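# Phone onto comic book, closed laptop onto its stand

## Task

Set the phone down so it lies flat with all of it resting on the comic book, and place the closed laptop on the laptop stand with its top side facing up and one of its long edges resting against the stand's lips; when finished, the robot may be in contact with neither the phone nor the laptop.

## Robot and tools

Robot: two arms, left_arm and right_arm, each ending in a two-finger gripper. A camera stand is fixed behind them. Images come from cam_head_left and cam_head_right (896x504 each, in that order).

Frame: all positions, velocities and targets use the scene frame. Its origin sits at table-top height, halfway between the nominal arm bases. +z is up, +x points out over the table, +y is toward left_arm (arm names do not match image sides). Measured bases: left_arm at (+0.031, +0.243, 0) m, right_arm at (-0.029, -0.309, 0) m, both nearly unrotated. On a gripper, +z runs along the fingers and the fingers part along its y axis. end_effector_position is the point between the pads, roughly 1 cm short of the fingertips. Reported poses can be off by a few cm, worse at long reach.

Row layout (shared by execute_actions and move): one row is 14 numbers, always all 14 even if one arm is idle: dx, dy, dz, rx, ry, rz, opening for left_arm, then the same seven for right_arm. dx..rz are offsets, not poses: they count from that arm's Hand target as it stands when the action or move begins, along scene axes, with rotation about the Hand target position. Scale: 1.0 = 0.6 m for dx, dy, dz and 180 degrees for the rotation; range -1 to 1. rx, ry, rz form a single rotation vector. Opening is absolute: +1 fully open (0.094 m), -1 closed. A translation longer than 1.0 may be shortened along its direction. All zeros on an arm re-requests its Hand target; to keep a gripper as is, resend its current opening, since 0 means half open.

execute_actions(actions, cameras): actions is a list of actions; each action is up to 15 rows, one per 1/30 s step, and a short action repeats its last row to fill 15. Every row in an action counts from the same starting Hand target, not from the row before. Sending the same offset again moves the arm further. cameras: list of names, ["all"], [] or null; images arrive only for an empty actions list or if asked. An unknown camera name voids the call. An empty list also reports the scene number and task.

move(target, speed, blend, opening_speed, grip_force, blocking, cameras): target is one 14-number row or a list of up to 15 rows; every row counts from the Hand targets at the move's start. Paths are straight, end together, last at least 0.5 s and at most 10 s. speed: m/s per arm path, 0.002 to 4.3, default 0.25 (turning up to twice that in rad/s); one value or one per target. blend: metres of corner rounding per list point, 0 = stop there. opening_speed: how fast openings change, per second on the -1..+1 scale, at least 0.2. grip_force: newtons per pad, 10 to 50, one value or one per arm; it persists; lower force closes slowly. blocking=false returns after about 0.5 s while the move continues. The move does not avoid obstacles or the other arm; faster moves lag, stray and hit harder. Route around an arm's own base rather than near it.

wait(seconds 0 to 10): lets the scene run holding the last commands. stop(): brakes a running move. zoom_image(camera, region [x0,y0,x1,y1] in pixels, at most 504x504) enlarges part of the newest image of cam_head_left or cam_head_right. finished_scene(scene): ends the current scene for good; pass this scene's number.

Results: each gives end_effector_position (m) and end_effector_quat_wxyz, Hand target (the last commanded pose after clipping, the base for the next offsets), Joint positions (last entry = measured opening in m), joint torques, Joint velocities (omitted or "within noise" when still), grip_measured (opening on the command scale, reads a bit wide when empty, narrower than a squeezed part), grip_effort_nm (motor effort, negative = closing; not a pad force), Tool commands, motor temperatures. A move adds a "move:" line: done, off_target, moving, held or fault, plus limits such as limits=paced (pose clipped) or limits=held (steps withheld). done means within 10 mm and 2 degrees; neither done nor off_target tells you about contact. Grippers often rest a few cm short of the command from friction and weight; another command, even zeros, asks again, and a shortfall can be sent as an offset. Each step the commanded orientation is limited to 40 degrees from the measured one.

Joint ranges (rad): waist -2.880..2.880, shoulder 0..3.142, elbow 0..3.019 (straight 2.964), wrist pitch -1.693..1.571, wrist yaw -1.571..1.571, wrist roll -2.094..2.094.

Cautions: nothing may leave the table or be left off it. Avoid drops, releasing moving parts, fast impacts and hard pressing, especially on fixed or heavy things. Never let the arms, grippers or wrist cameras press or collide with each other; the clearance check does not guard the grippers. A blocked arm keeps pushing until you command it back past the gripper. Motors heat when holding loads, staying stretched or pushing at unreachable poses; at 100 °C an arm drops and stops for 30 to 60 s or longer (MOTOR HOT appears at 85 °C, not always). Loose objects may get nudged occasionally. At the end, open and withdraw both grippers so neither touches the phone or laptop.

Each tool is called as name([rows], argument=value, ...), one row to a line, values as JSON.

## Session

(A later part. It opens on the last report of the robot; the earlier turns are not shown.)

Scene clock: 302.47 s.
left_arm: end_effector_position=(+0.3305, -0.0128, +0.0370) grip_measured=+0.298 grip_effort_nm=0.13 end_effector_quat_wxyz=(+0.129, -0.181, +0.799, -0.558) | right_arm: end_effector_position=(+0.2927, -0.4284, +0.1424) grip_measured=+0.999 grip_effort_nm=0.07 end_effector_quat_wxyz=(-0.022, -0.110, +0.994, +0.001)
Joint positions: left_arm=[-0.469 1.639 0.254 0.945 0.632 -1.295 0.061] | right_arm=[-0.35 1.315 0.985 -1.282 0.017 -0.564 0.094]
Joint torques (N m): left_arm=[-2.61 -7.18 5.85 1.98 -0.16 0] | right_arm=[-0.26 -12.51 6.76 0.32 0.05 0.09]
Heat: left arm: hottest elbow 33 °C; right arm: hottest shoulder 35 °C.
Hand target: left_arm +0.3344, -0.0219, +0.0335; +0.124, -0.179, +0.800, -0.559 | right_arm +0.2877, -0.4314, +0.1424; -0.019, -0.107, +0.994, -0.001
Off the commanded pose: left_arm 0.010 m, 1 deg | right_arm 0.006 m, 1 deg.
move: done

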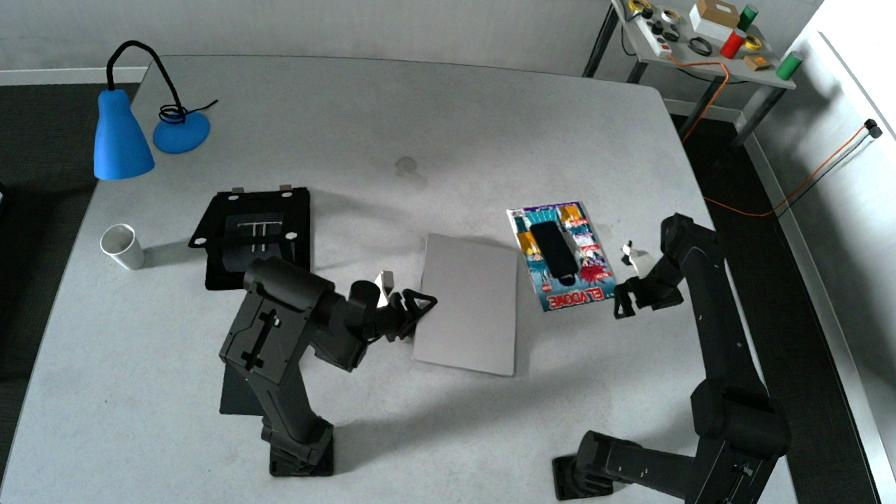

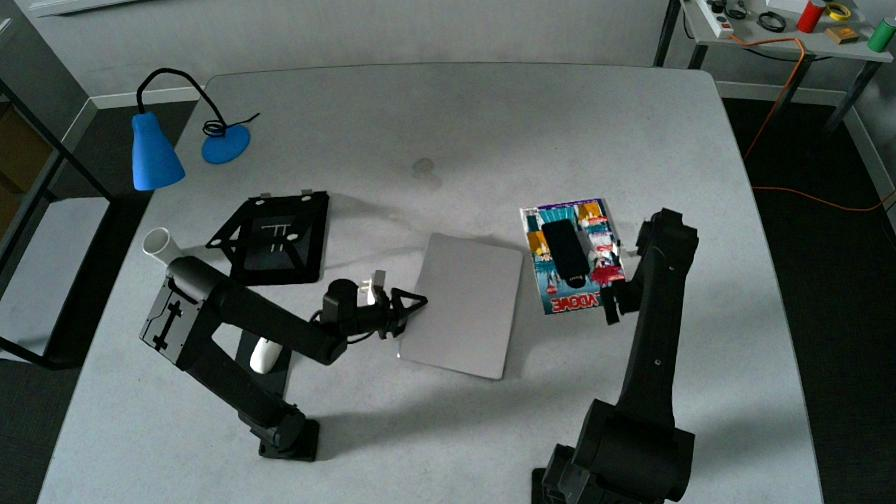

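move(target=[0,0,0,0,0,0,-1,0,0,0,0,0,0,1], grip_force=[20,50], opening_speed=0.3)

wait(seconds=1, cameras=["all"])

zoom_image(camera="cam_head_left", region=[340, 220, 520, 400])

Scene clock: 313.17 s.
left_arm: end_effector_position=(+0.3300, -0.0111, +0.0291) grip_measured=-0.147 grip_effort_nm=-0.45 end_effector_quat_wxyz=(+0.126, -0.188, +0.803, -0.551) | right_arm: end_effector_position=(+0.2927, -0.4284, +0.1424) grip_measured=+0.999 grip_effort_nm=0.07 end_effector_quat_wxyz=(-0.022, -0.110, +0.994, +0.001)
Joint positions: left_arm=[-0.469 1.66 0.254 0.945 0.623 -1.294 0.04] | right_arm=[-0.35 1.315 0.985 -1.282 0.017 -0.564 0.094]
Joint torques (N m): left_arm=[-2.67 -8.41 5.57 1.89 0.31 -0.05] | right_arm=[-0.38 -12.4 6.78 0.31 0.05 0.09]
Heat: left arm: hottest elbow 33 °C; right arm: hottest elbow 35 °C.
Hand target: left_arm +0.3344, -0.0220, +0.0336; +0.124, -0.179, +0.800, -0.559 | right_arm +0.2877, -0.4314, +0.1424; -0.019, -0.107, +0.994, -0.001
Off the commanded pose: left_arm 0.012 m, 1 deg | right_arm 0.006 m, 1 deg.
grip_force (N): 20, 50
move: off_target (left_arm)

Scene clock: 314.17 s.
left_arm: end_effector_position=(+0.3300, -0.0111, +0.0291) grip_measured=-0.147 grip_effort_nm=-0.45 end_effector_quat_wxyz=(+0.126, -0.188, +0.803, -0.551) | right_arm: end_effector_position=(+0.2927, -0.4284, +0.1424) grip_measured=+0.999 grip_effort_nm=0.07 end_effector_quat_wxyz=(-0.022, -0.110, +0.994, +0.001)
Joint positions: left_arm=[-0.469 1.66 0.254 0.945 0.623 -1.294 0.04] | right_arm=[-0.35 1.315 0.985 -1.282 0.017 -0.564 0.094]
Joint torques (N m): left_arm=[-3.02 -8.59 5.46 1.98 0.29 -0.03] | right_arm=[-0.32 -12.4 6.79 0.31 0.06 0.09]
Heat: left arm: hottest elbow 33 °C; right arm: hottest elbow 35 °C.
Hand target: left_arm +0.3344, -0.0220, +0.0336; +0.124, -0.179, +0.800, -0.559 | right_arm +0.2877, -0.4314, +0.1424; -0.019, -0.107, +0.994, -0.001
Tool commands: left_gripper/opening=-1.0 right_gripper/opening=+1.0
Off the commanded pose: left_arm 0.012 m, 1 deg | right_arm 0.006 m, 1 deg.
grip_force (N): 20, 50
wait: 1.00 s; at rest by 0.17 s

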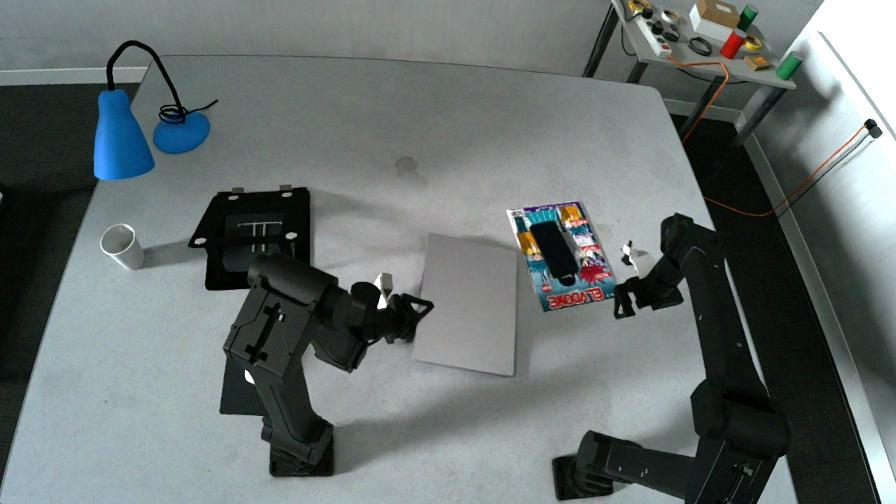

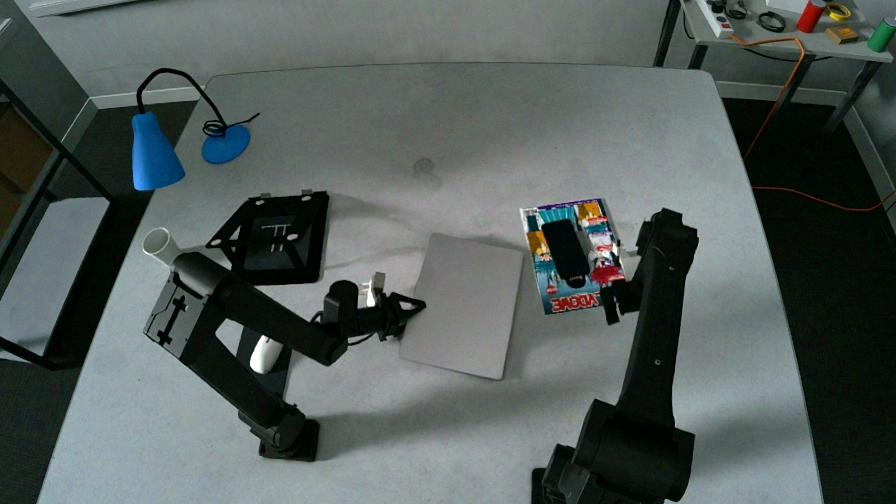

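Scaled by 2.800.

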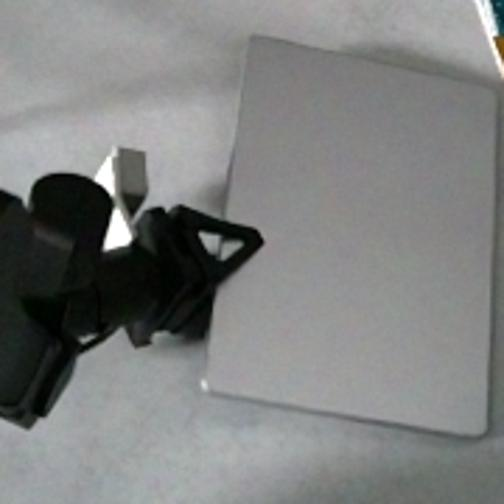

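move(target=[-0.005,0.01,0.06,-0.09,-0.042,0,-1,0,0,0,0,0,0,1], grip_force=[30,50], speed=0.04, cameras=["all"])

zoom_image(camera="cam_head_left", region=[340, 200, 540, 400])

zoom_image(camera="cam_head_right", region=[340, 200, 540, 400])

Scene clock: 320.53 s.
left_arm: end_effector_position=(+0.3221, -0.0207, +0.0452) grip_measured=-0.606 grip_effort_nm=-0.64 end_effector_quat_wxyz=(+0.132, -0.153, +0.737, -0.645) | right_arm: end_effector_position=(+0.2927, -0.4284, +0.1424) grip_measured=+0.999 grip_effort_nm=0.07 end_effector_quat_wxyz=(-0.022, -0.110, +0.994, +0.001)
Joint positions: left_arm=[-0.467 1.934 0.242 1.515 0.719 -1.456 0.019] | right_arm=[-0.35 1.315 0.985 -1.282 0.017 -0.564 0.094]
Joint torques (N m): left_arm=[0.5 -13.16 0.65 4.27 0.22 -0.53] | right_arm=[-0.26 -12.45 6.78 0.32 0.05 0.08]
Heat: left arm: hottest elbow 32 °C; right arm: hottest elbow 35 °C.
Hand target: left_arm +0.3314, -0.0160, +0.0697; +0.150, -0.157, +0.703, -0.677 | right_arm +0.2877, -0.4314, +0.1424; -0.019, -0.107, +0.994, -0.001
Off the commanded pose: left_arm 0.027 m, 6 deg | right_arm 0.006 m, 1 deg.
joint sent to its limit (left arm) — joint 4 (wrist pitch), upper limit. The joint targets still meet the commanded pose.
grip_force (N): 30, 50
move: off_target (left_arm)

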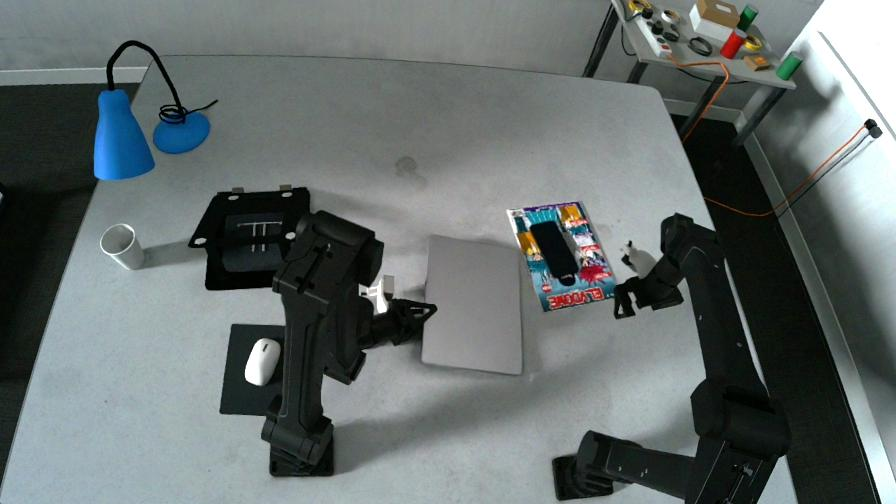

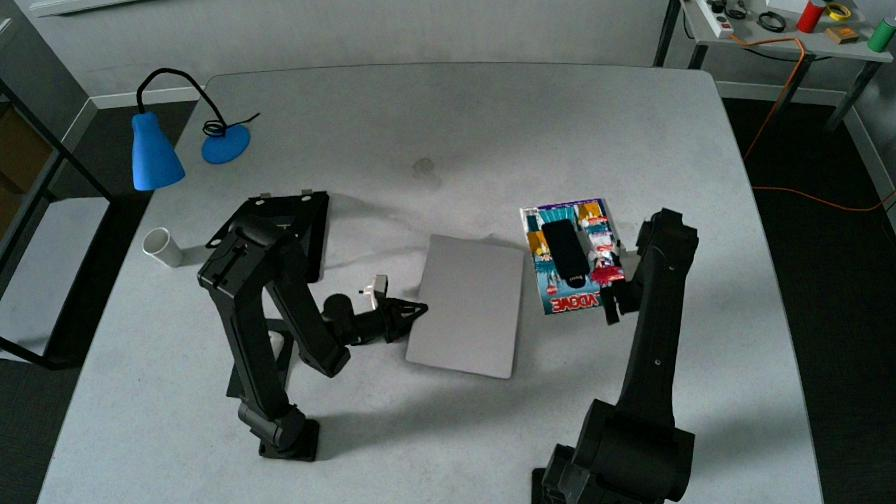

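Scaled by 2.520.

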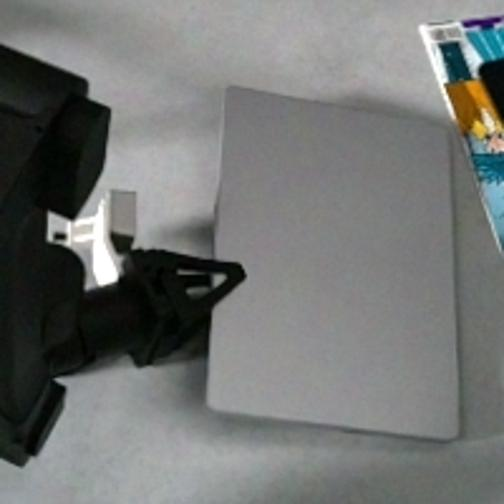

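Scaled by 2.520.

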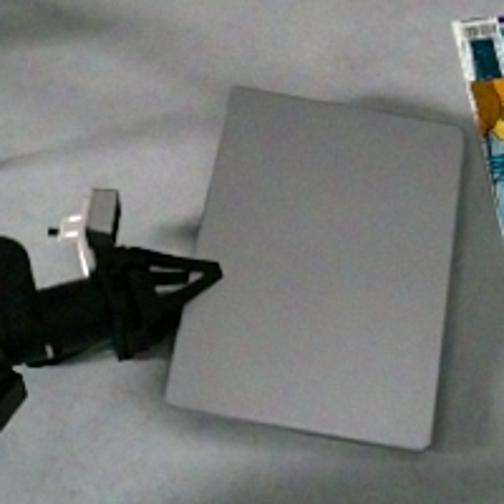

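move(target=[0.06,0.0,0.12,0,0,0,-1,0,0,0,0,0,0,1], grip_force=[50,50], speed=0.06, cameras=["all"])

zoom_image(camera="cam_head_left", region=[340, 200, 540, 400])

zoom_image(camera="cam_head_right", region=[340, 200, 540, 400])

Scene clock: 325.57 s.
left_arm: end_effector_position=(+0.3345, -0.0088, +0.0799) grip_measured=-0.633 grip_effort_nm=-1.01 end_effector_quat_wxyz=(+0.101, -0.196, +0.744, -0.630) | right_arm: end_effector_position=(+0.2927, -0.4284, +0.1424) grip_measured=+0.999 grip_effort_nm=0.07 end_effector_quat_wxyz=(-0.022, -0.110, +0.994, +0.001)
Joint positions: left_arm=[-0.412 1.617 0.242 1.117 0.754 -1.492 0.017] | right_arm=[-0.35 1.315 0.985 -1.282 0.017 -0.564 0.094]
Joint torques (N m): left_arm=[-0.03 -16.5 9.59 3.51 0.68 -0.32] | right_arm=[-0.32 -12.45 6.78 0.31 0.05 0.09]
Heat: left arm: hottest elbow 32 °C; right arm: hottest elbow 35 °C.
Hand target: left_arm +0.3675, -0.0159, +0.1416; +0.150, -0.157, +0.703, -0.677 | right_arm +0.2877, -0.4314, +0.1424; -0.019, -0.107, +0.994, -0.001
Off the commanded pose: left_arm 0.070 m, 10 deg | right_arm 0.006 m, 1 deg.
move: off_target (left_arm)

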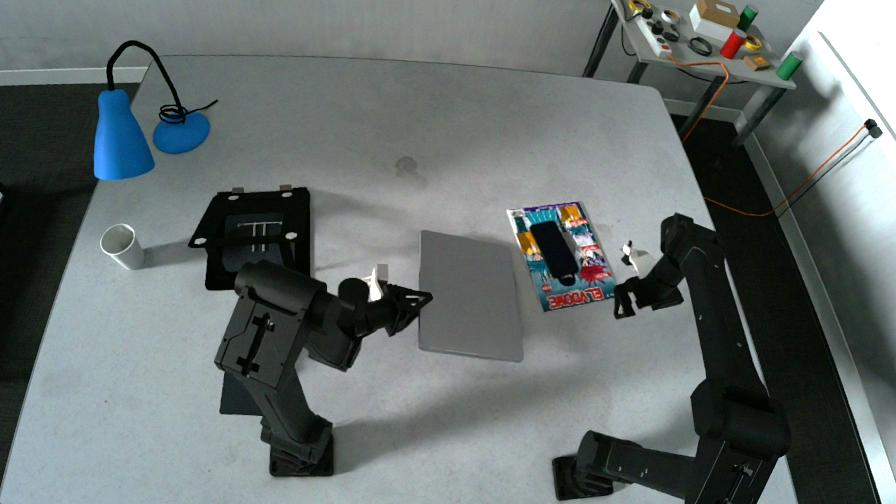

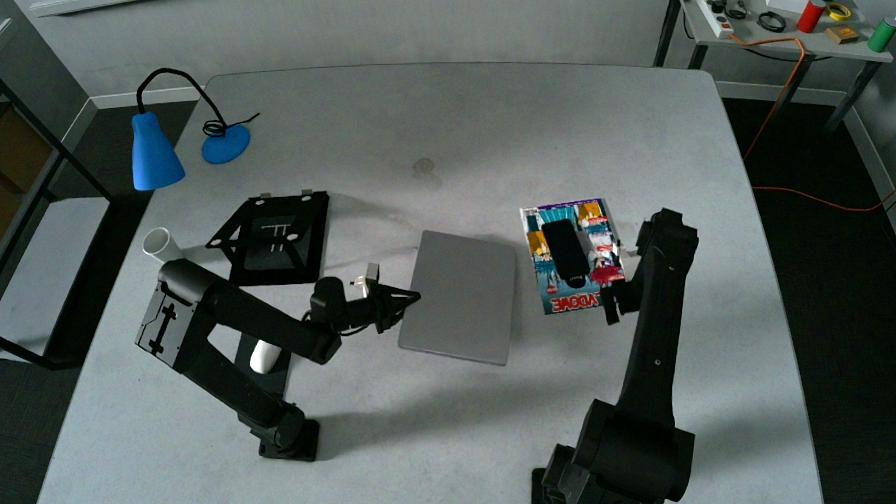

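Scaled by 2.520.

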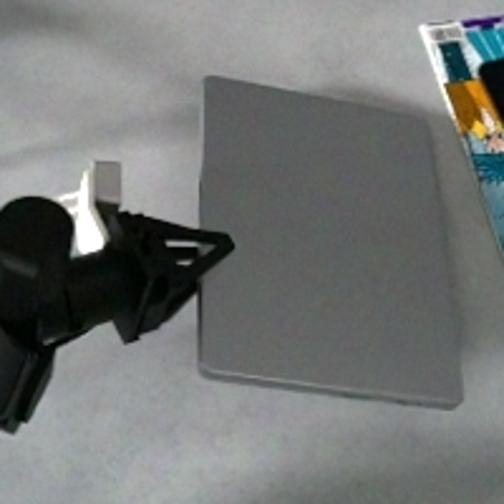

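Scaled by 2.520.

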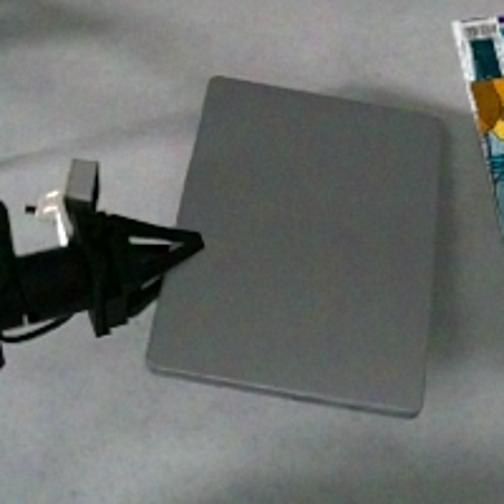

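move(target=[0.0,0.0,0.1,-0.03,-0.015,0,-1,0,0,0,0,0,0,1], speed=0.06, cameras=["all"])

zoom_image(camera="cam_head_left", region=[340, 200, 540, 400])

zoom_image(camera="cam_head_right", region=[340, 200, 540, 400])

Scene clock: 330.07 s.
left_arm: end_effector_position=(+0.3371, -0.0091, +0.1214) grip_measured=-0.633 grip_effort_nm=-1.00 end_effector_quat_wxyz=(+0.096, -0.208, +0.717, -0.658) | right_arm: end_effector_position=(+0.2927, -0.4284, +0.1424) grip_measured=+0.999 grip_effort_nm=0.07 end_effector_quat_wxyz=(-0.022, -0.110, +0.994, +0.001)
Joint positions: left_arm=[-0.41 1.477 0.242 1.077 0.756 -1.598 0.017] | right_arm=[-0.35 1.315 0.985 -1.282 0.017 -0.564 0.094]
Joint torques (N m): left_arm=[-0.21 -16.44 11.93 4.48 0.51 -0.23] | right_arm=[-0.26 -12.51 6.76 0.29 0.05 0.09]
Heat: left arm: hottest elbow 32 °C; right arm: hottest elbow 35 °C.
Hand target: left_arm +0.3675, -0.0159, +0.2015; +0.158, -0.148, +0.667, -0.713 | right_arm +0.2877, -0.4314, +0.1424; -0.019, -0.107, +0.994, -0.001
Off the commanded pose: left_arm 0.086 m, 13 deg | right_arm 0.006 m, 1 deg.
move: off_target (left_arm)

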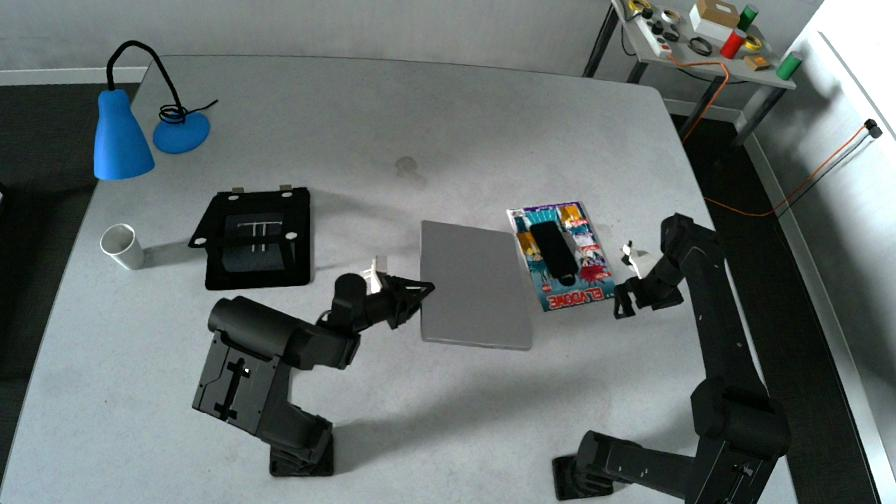

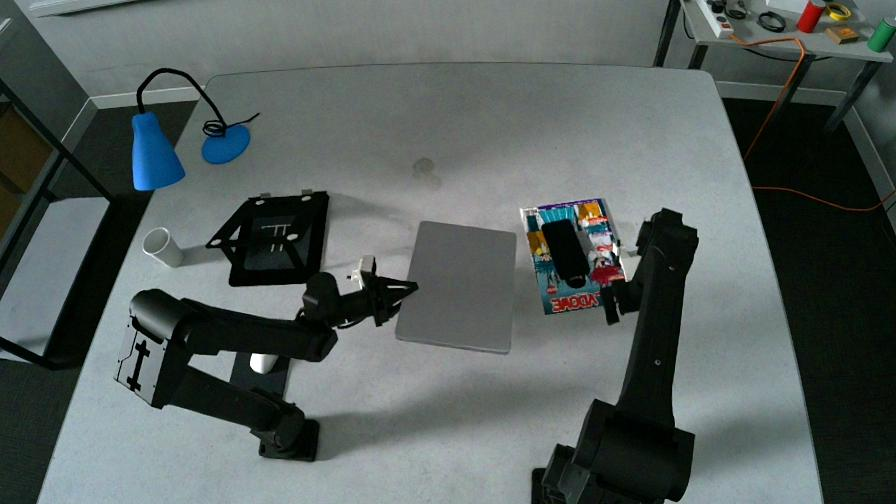

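Scaled by 2.520.

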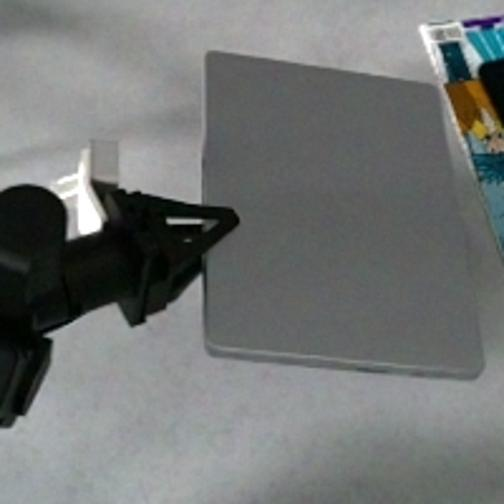

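Scaled by 2.520.

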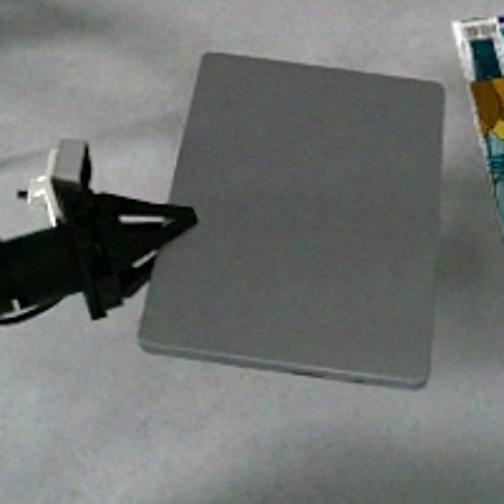

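move(target=[0.0,0.05,0.12,0,0,0,-1,0,0,0,0,0,0,1], speed=0.1, cameras=["all"])

zoom_image(camera="cam_head_left", region=[180, 170, 330, 310])

zoom_image(camera="cam_head_right", region=[190, 170, 340, 310])

zoom_image(camera="cam_head_left", region=[340, 180, 560, 400])

Scene clock: 335.90 s.
left_arm: end_effector_position=(+0.3294, +0.0206, +0.1712) grip_measured=-0.633 grip_effort_nm=-1.00 end_effector_quat_wxyz=(+0.084, -0.225, +0.714, -0.658) | right_arm: end_effector_position=(+0.2927, -0.4284, +0.1424) grip_measured=+0.999 grip_effort_nm=0.07 end_effector_quat_wxyz=(-0.022, -0.110, +0.994, +0.001)
Joint positions: left_arm=[-0.307 1.13 0.242 0.705 0.852 -1.611 0.017] | right_arm=[-0.35 1.315 0.985 -1.282 0.017 -0.564 0.094]
Joint torques (N m): left_arm=[0.21 -13.74 19.54 4.23 0.75 -0.21] | right_arm=[-0.26 -12.51 6.79 0.29 0.05 0.09]
Heat: left arm: hottest elbow 33 °C; right arm: hottest elbow 35 °C.
Hand target: left_arm +0.3674, +0.0141, +0.2737; +0.159, -0.148, +0.667, -0.713 | right_arm +0.2877, -0.4314, +0.1424; -0.019, -0.107, +0.994, -0.001
Off the commanded pose: left_arm 0.109 m, 15 deg | right_arm 0.006 m, 1 deg.
move: off_target (left_arm)

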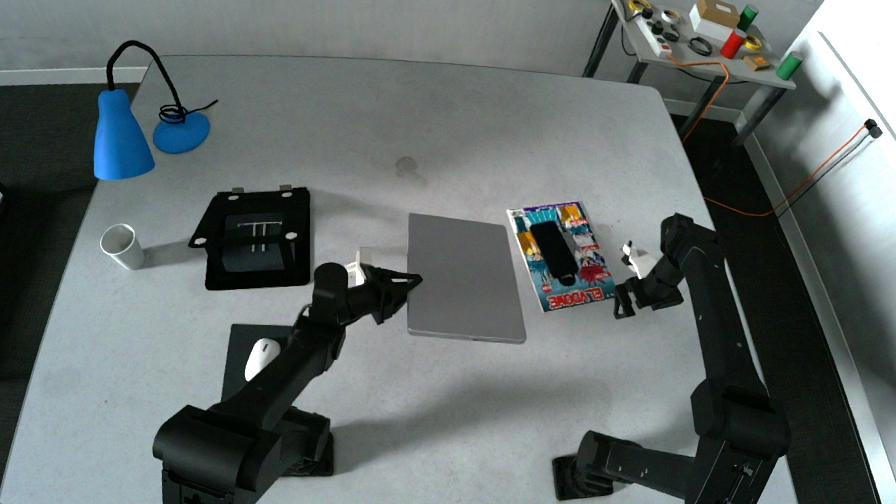

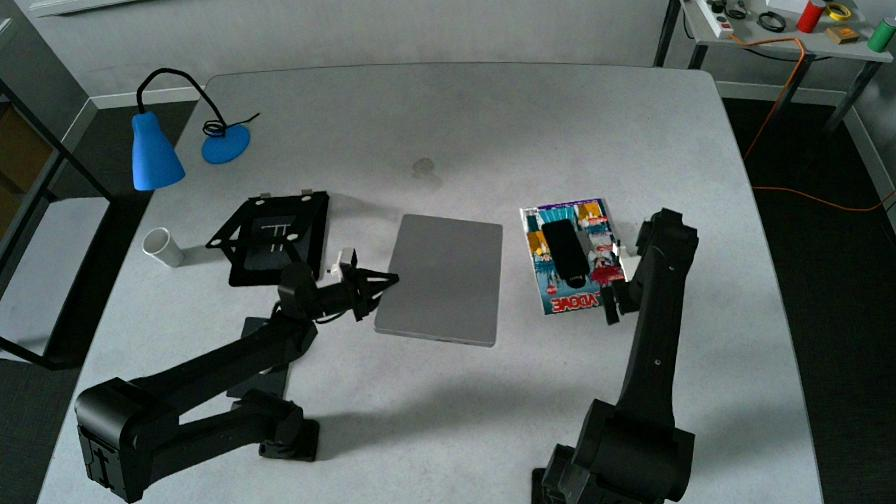

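Scaled by 3.360.

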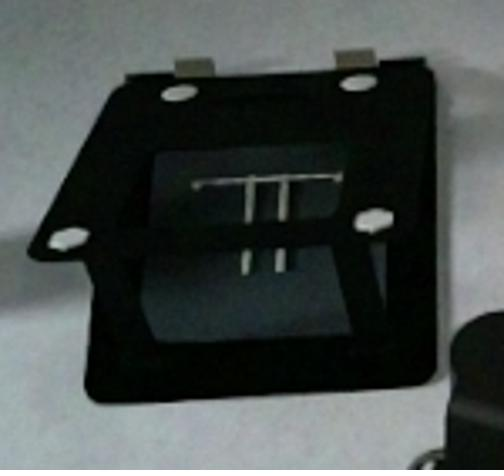

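Scaled by 3.360.

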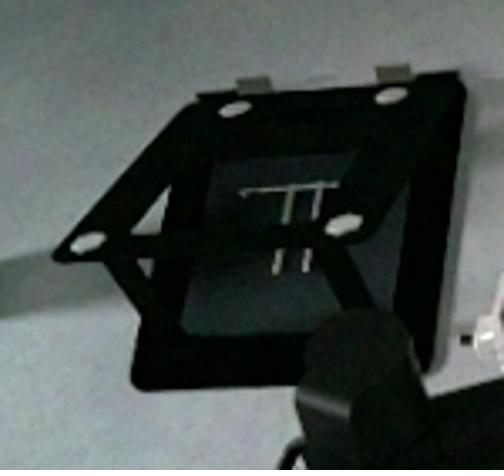

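Scaled by 2.291.

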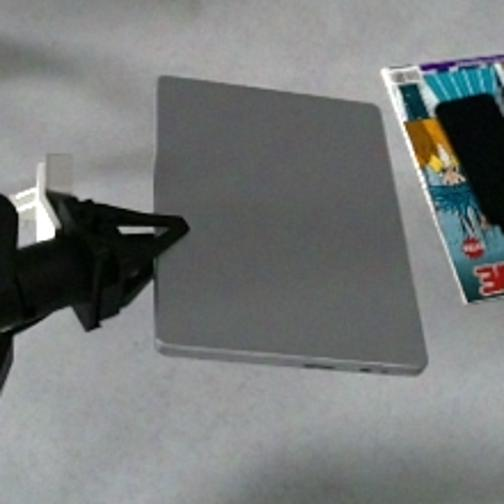

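move([
  [0,0,0.18,0,0,0,-1,0,0,0,0,0,0,1],
  [0.138,0.60,0.21,0.007,0.023,0.518,-1,0,0,0,0,0,0,1],
], speed=0.12, blend=[0.05,0], cameras=["all"])

zoom_image(camera="cam_head_left", region=[120, 140, 420, 380])

Scene clock: 368.80 s.
left_arm: end_effector_position=(+0.3699, +0.3489, +0.2004) grip_measured=-0.633 grip_effort_nm=-1.01 end_effector_quat_wxyz=(-0.494, +0.683, -0.480, +0.244) | right_arm: end_effector_position=(+0.2927, -0.4284, +0.1424) grip_measured=+0.999 grip_effort_nm=0.07 end_effector_quat_wxyz=(-0.022, -0.110, +0.994, +0.001)
Joint positions: left_arm=[0.121 0.687 0.357 -0.097 -0.322 -1.559 0.017] | right_arm=[-0.35 1.315 0.985 -1.282 0.017 -0.564 0.094]
Joint torques (N m): left_arm=[-1.14 -7.12 -25.35 6.54 -0.35 -0.01] | right_arm=[-0.32 -12.51 6.78 0.32 0.05 0.08]
Motor temperatures (°C): left_arm=[23 27 44 25 28 24 28] | right_arm=[27 34 35 25 24 23 25]
Heat: left arm: hottest elbow 44 °C; right arm: hottest elbow 35 °C.
Hand target: left_arm +0.4503, +0.3740, +0.3995; -0.607, +0.608, -0.363, +0.362 | right_arm +0.2877, -0.4314, +0.1424; -0.019, -0.107, +0.994, -0.001
Off the commanded pose: left_arm 0.216 m, 25 deg | right_arm 0.006 m, 1 deg.
move: off_target (left_arm)

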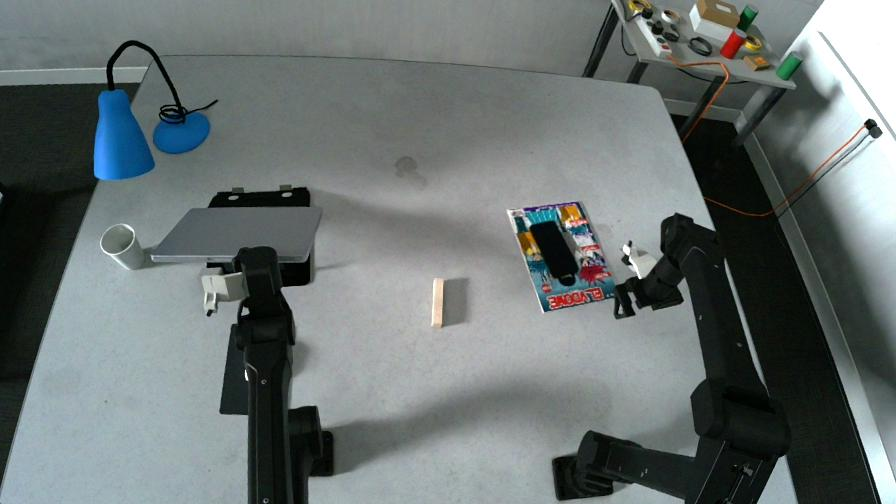

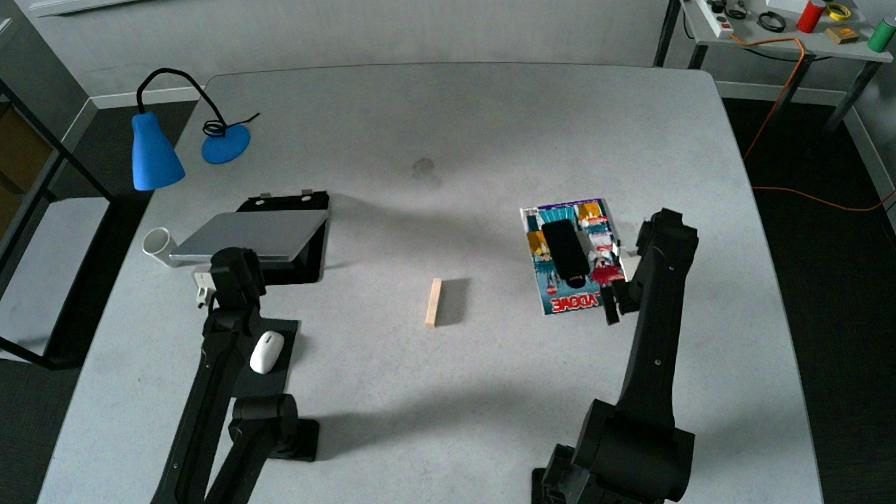

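Scaled by 1.680.

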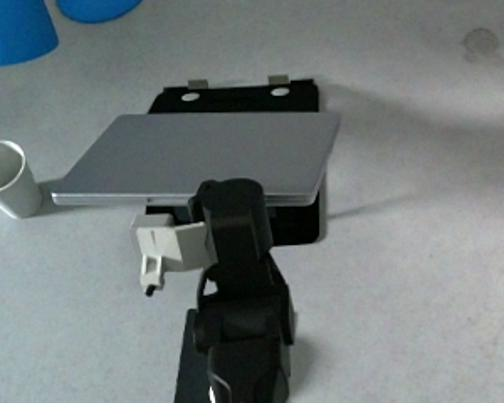

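move(target=[0.2,0.067,-0.03,0,0,0,-1,0,0,0,0,0,0,1], speed=0.1, cameras=["all"])

zoom_image(camera="cam_head_left", region=[120, 140, 370, 340])

zoom_image(camera="cam_head_right", region=[120, 140, 370, 340])

Scene clock: 379.13 s.
left_arm: end_effector_position=(+0.4756, +0.3823, +0.1847) grip_measured=-0.633 grip_effort_nm=-1.01 end_effector_quat_wxyz=(-0.482, +0.692, -0.480, +0.242) | right_arm: end_effector_position=(+0.2927, -0.4284, +0.1424) grip_measured=+0.999 grip_effort_nm=0.07 end_effector_quat_wxyz=(-0.022, -0.110, +0.994, +0.001)
Joint positions: left_arm=[0.179 1.152 0.556 0.147 -0.264 -1.554 0.017] | right_arm=[-0.35 1.315 0.985 -1.282 0.017 -0.564 0.094]
Joint torques (N m): left_arm=[-0.38 -14.62 -25.66 7.35 -0.28 -0.11] | right_arm=[-0.21 -12.45 6.78 0.32 0.05 0.08]
Motor temperatures (°C): left_arm=[23 26 51 25 27 24 28] | right_arm=[27 34 35 25 24 23 25]
Heat: left arm: hottest elbow 51 °C; right arm: hottest elbow 35 °C.
Hand target: left_arm +0.5702, +0.4143, +0.3815; -0.607, +0.608, -0.363, +0.362 | right_arm +0.2877, -0.4314, +0.1424; -0.019, -0.107, +0.994, -0.001
Off the commanded pose: left_arm 0.221 m, 26 deg | right_arm 0.006 m, 1 deg.
move: off_target (left_arm)

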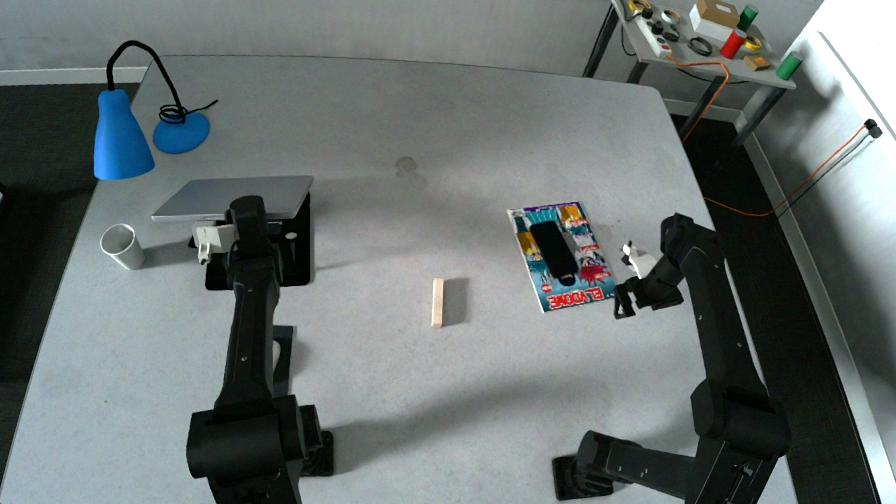

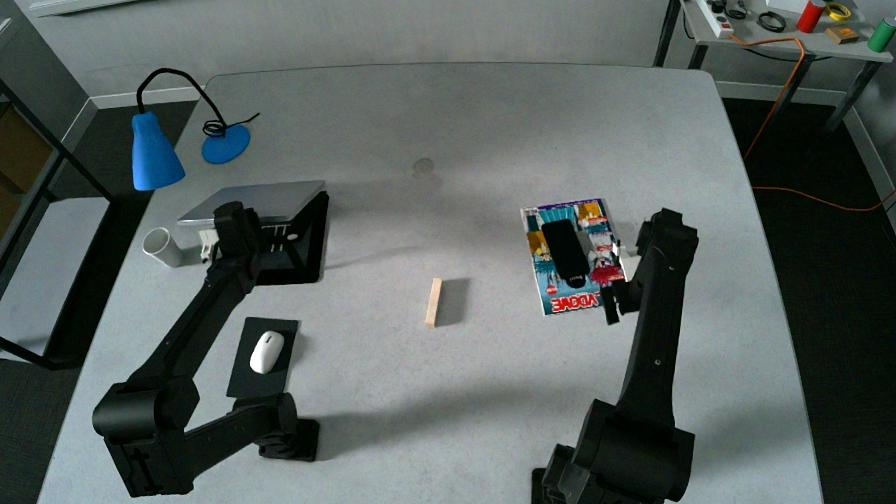

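Scaled by 2.016.

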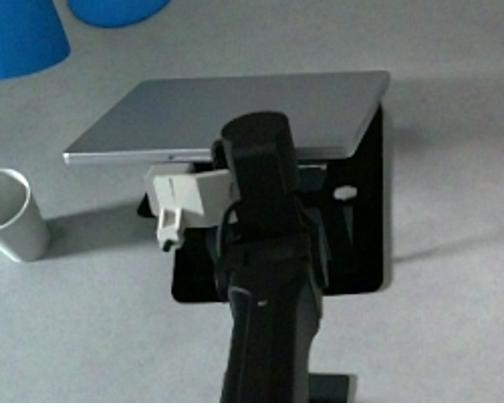

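Scaled by 2.016.

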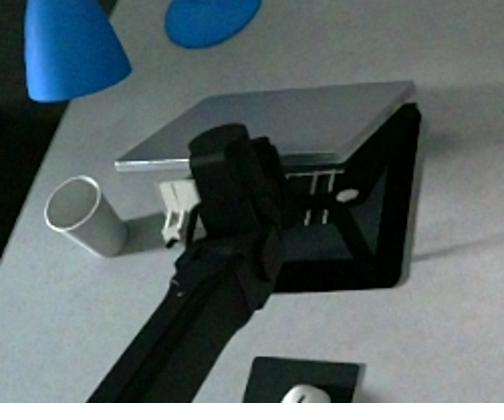

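move(target=[0.0,-0.01,-0.085,0,0,0,-1,0,0,0,0,0,0,1], speed=0.07, cameras=["all"])

zoom_image(camera="cam_head_left", region=[120, 140, 370, 340])

zoom_image(camera="cam_head_right", region=[120, 140, 370, 340])

Scene clock: 386.20 s.
left_arm: end_effector_position=(+0.4965, +0.3878, +0.1665) grip_measured=-0.633 grip_effort_nm=-1.01 end_effector_quat_wxyz=(-0.496, +0.685, -0.470, +0.252) | right_arm: end_effector_position=(+0.2927, -0.4284, +0.1424) grip_measured=+0.999 grip_effort_nm=0.07 end_effector_quat_wxyz=(-0.022, -0.110, +0.994, +0.001)
Joint positions: left_arm=[0.179 1.271 0.556 0.31 -0.269 -1.554 0.017] | right_arm=[-0.35 1.315 0.985 -1.282 0.017 -0.564 0.094]
Joint torques (N m): left_arm=[-1.44 -16.67 24.24 7.69 -0.53 -0.12] | right_arm=[-0.32 -12.45 6.78 0.31 0.05 0.09]
Motor temperatures (°C): left_arm=[23 26 57 26 27 24 29] | right_arm=[27 34 35 25 24 23 25]
Heat: left arm: hottest elbow 57 °C; right arm: hottest elbow 35 °C.
Hand target: left_arm +0.5702, +0.4083, +0.3306; -0.607, +0.608, -0.363, +0.362 | right_arm +0.2877, -0.4314, +0.1424; -0.019, -0.107, +0.994, -0.001
Off the commanded pose: left_arm 0.181 m, 23 deg | right_arm 0.006 m, 1 deg.
move: off_target (left_arm)

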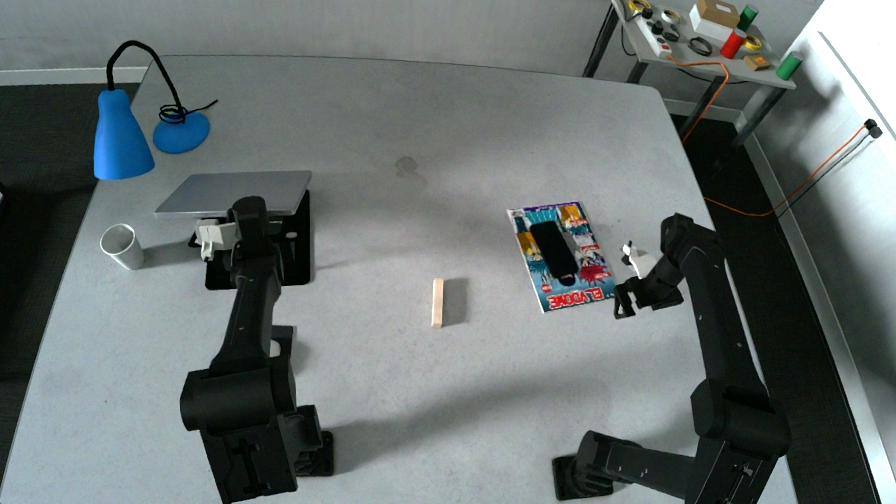

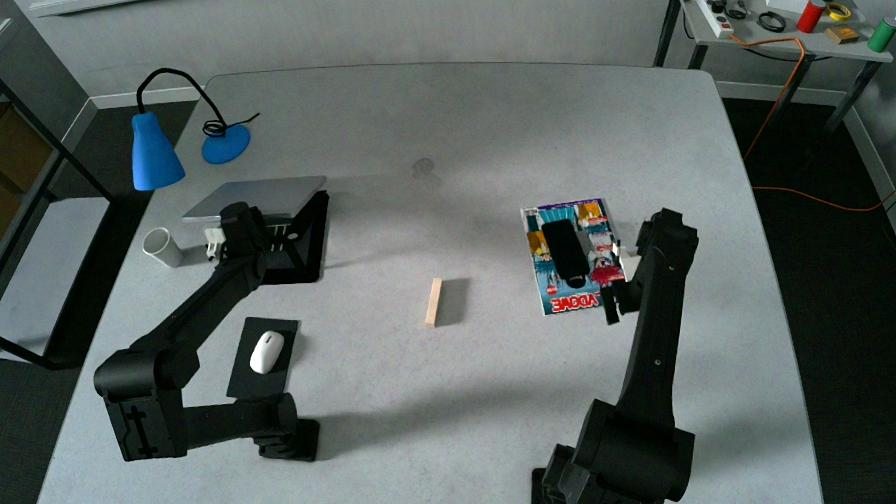

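Scaled by 2.016.

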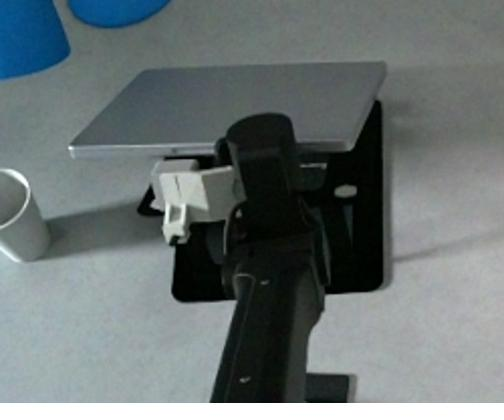

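Scaled by 2.016.

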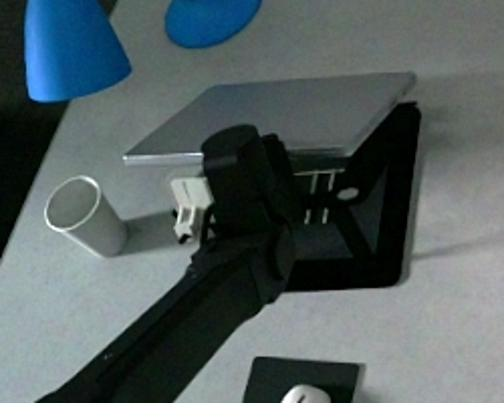

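move(target=[-0.09,-0.01,-0.09,0,0,0,-1,0,0,0,0,0,0,1], speed=0.08, cameras=["all"])

zoom_image(camera="cam_head_left", region=[120, 140, 370, 340])

zoom_image(camera="cam_head_right", region=[120, 140, 370, 340])

Scene clock: 391.07 s.
left_arm: end_effector_position=(+0.4937, +0.3880, +0.1733) grip_measured=-0.633 grip_effort_nm=-1.01 end_effector_quat_wxyz=(-0.529, +0.664, -0.445, +0.287) | right_arm: end_effector_position=(+0.2927, -0.4284, +0.1424) grip_measured=+0.999 grip_effort_nm=0.07 end_effector_quat_wxyz=(-0.022, -0.110, +0.994, +0.001)
Joint positions: left_arm=[0.184 1.288 0.501 0.497 -0.26 -1.554 0.017] | right_arm=[-0.35 1.315 0.985 -1.282 0.017 -0.564 0.094]
Joint torques (N m): left_arm=[-0.73 -15.5 14.56 7.47 -0.27 -0.04] | right_arm=[-0.32 -12.51 6.76 0.32 0.05 0.08]
Motor temperatures (°C): left_arm=[23 27 58 26 27 24 29] | right_arm=[27 34 35 25 24 23 25]
Heat: left arm: hottest elbow 58 °C; right arm: hottest elbow 35 °C.
Hand target: left_arm +0.5163, +0.4022, +0.2765; -0.607, +0.608, -0.363, +0.362 | right_arm +0.2877, -0.4314, +0.1424; -0.019, -0.107, +0.994, -0.001
Off the commanded pose: left_arm 0.107 m, 17 deg | right_arm 0.006 m, 1 deg.
move: off_target (left_arm)

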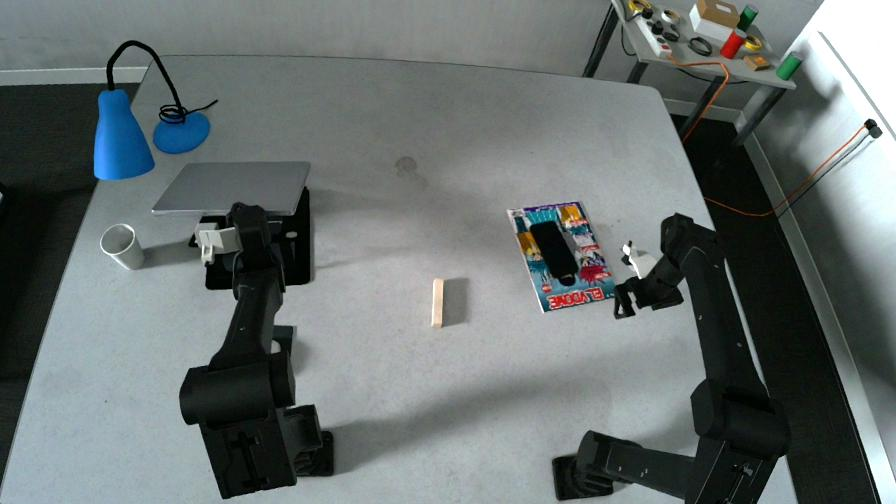

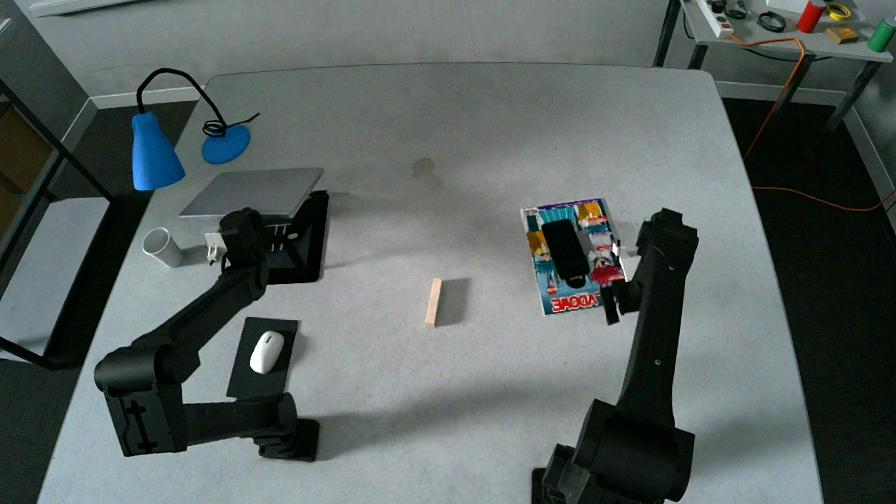

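Scaled by 2.016.

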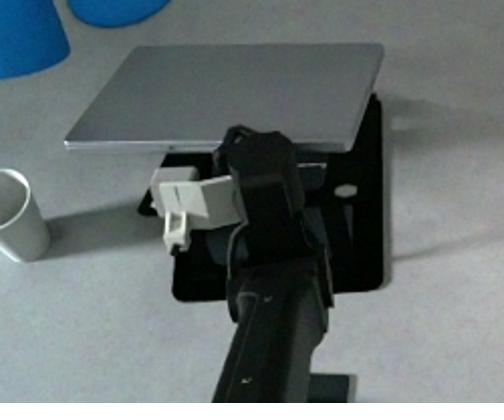

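Scaled by 2.016.

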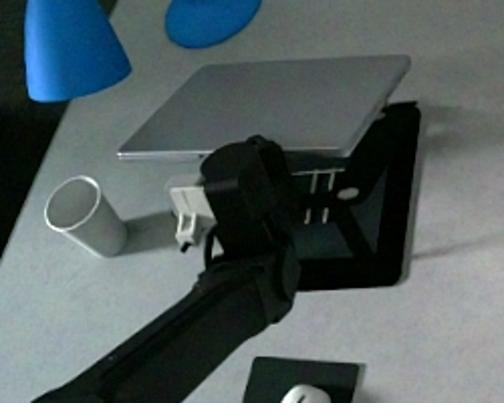

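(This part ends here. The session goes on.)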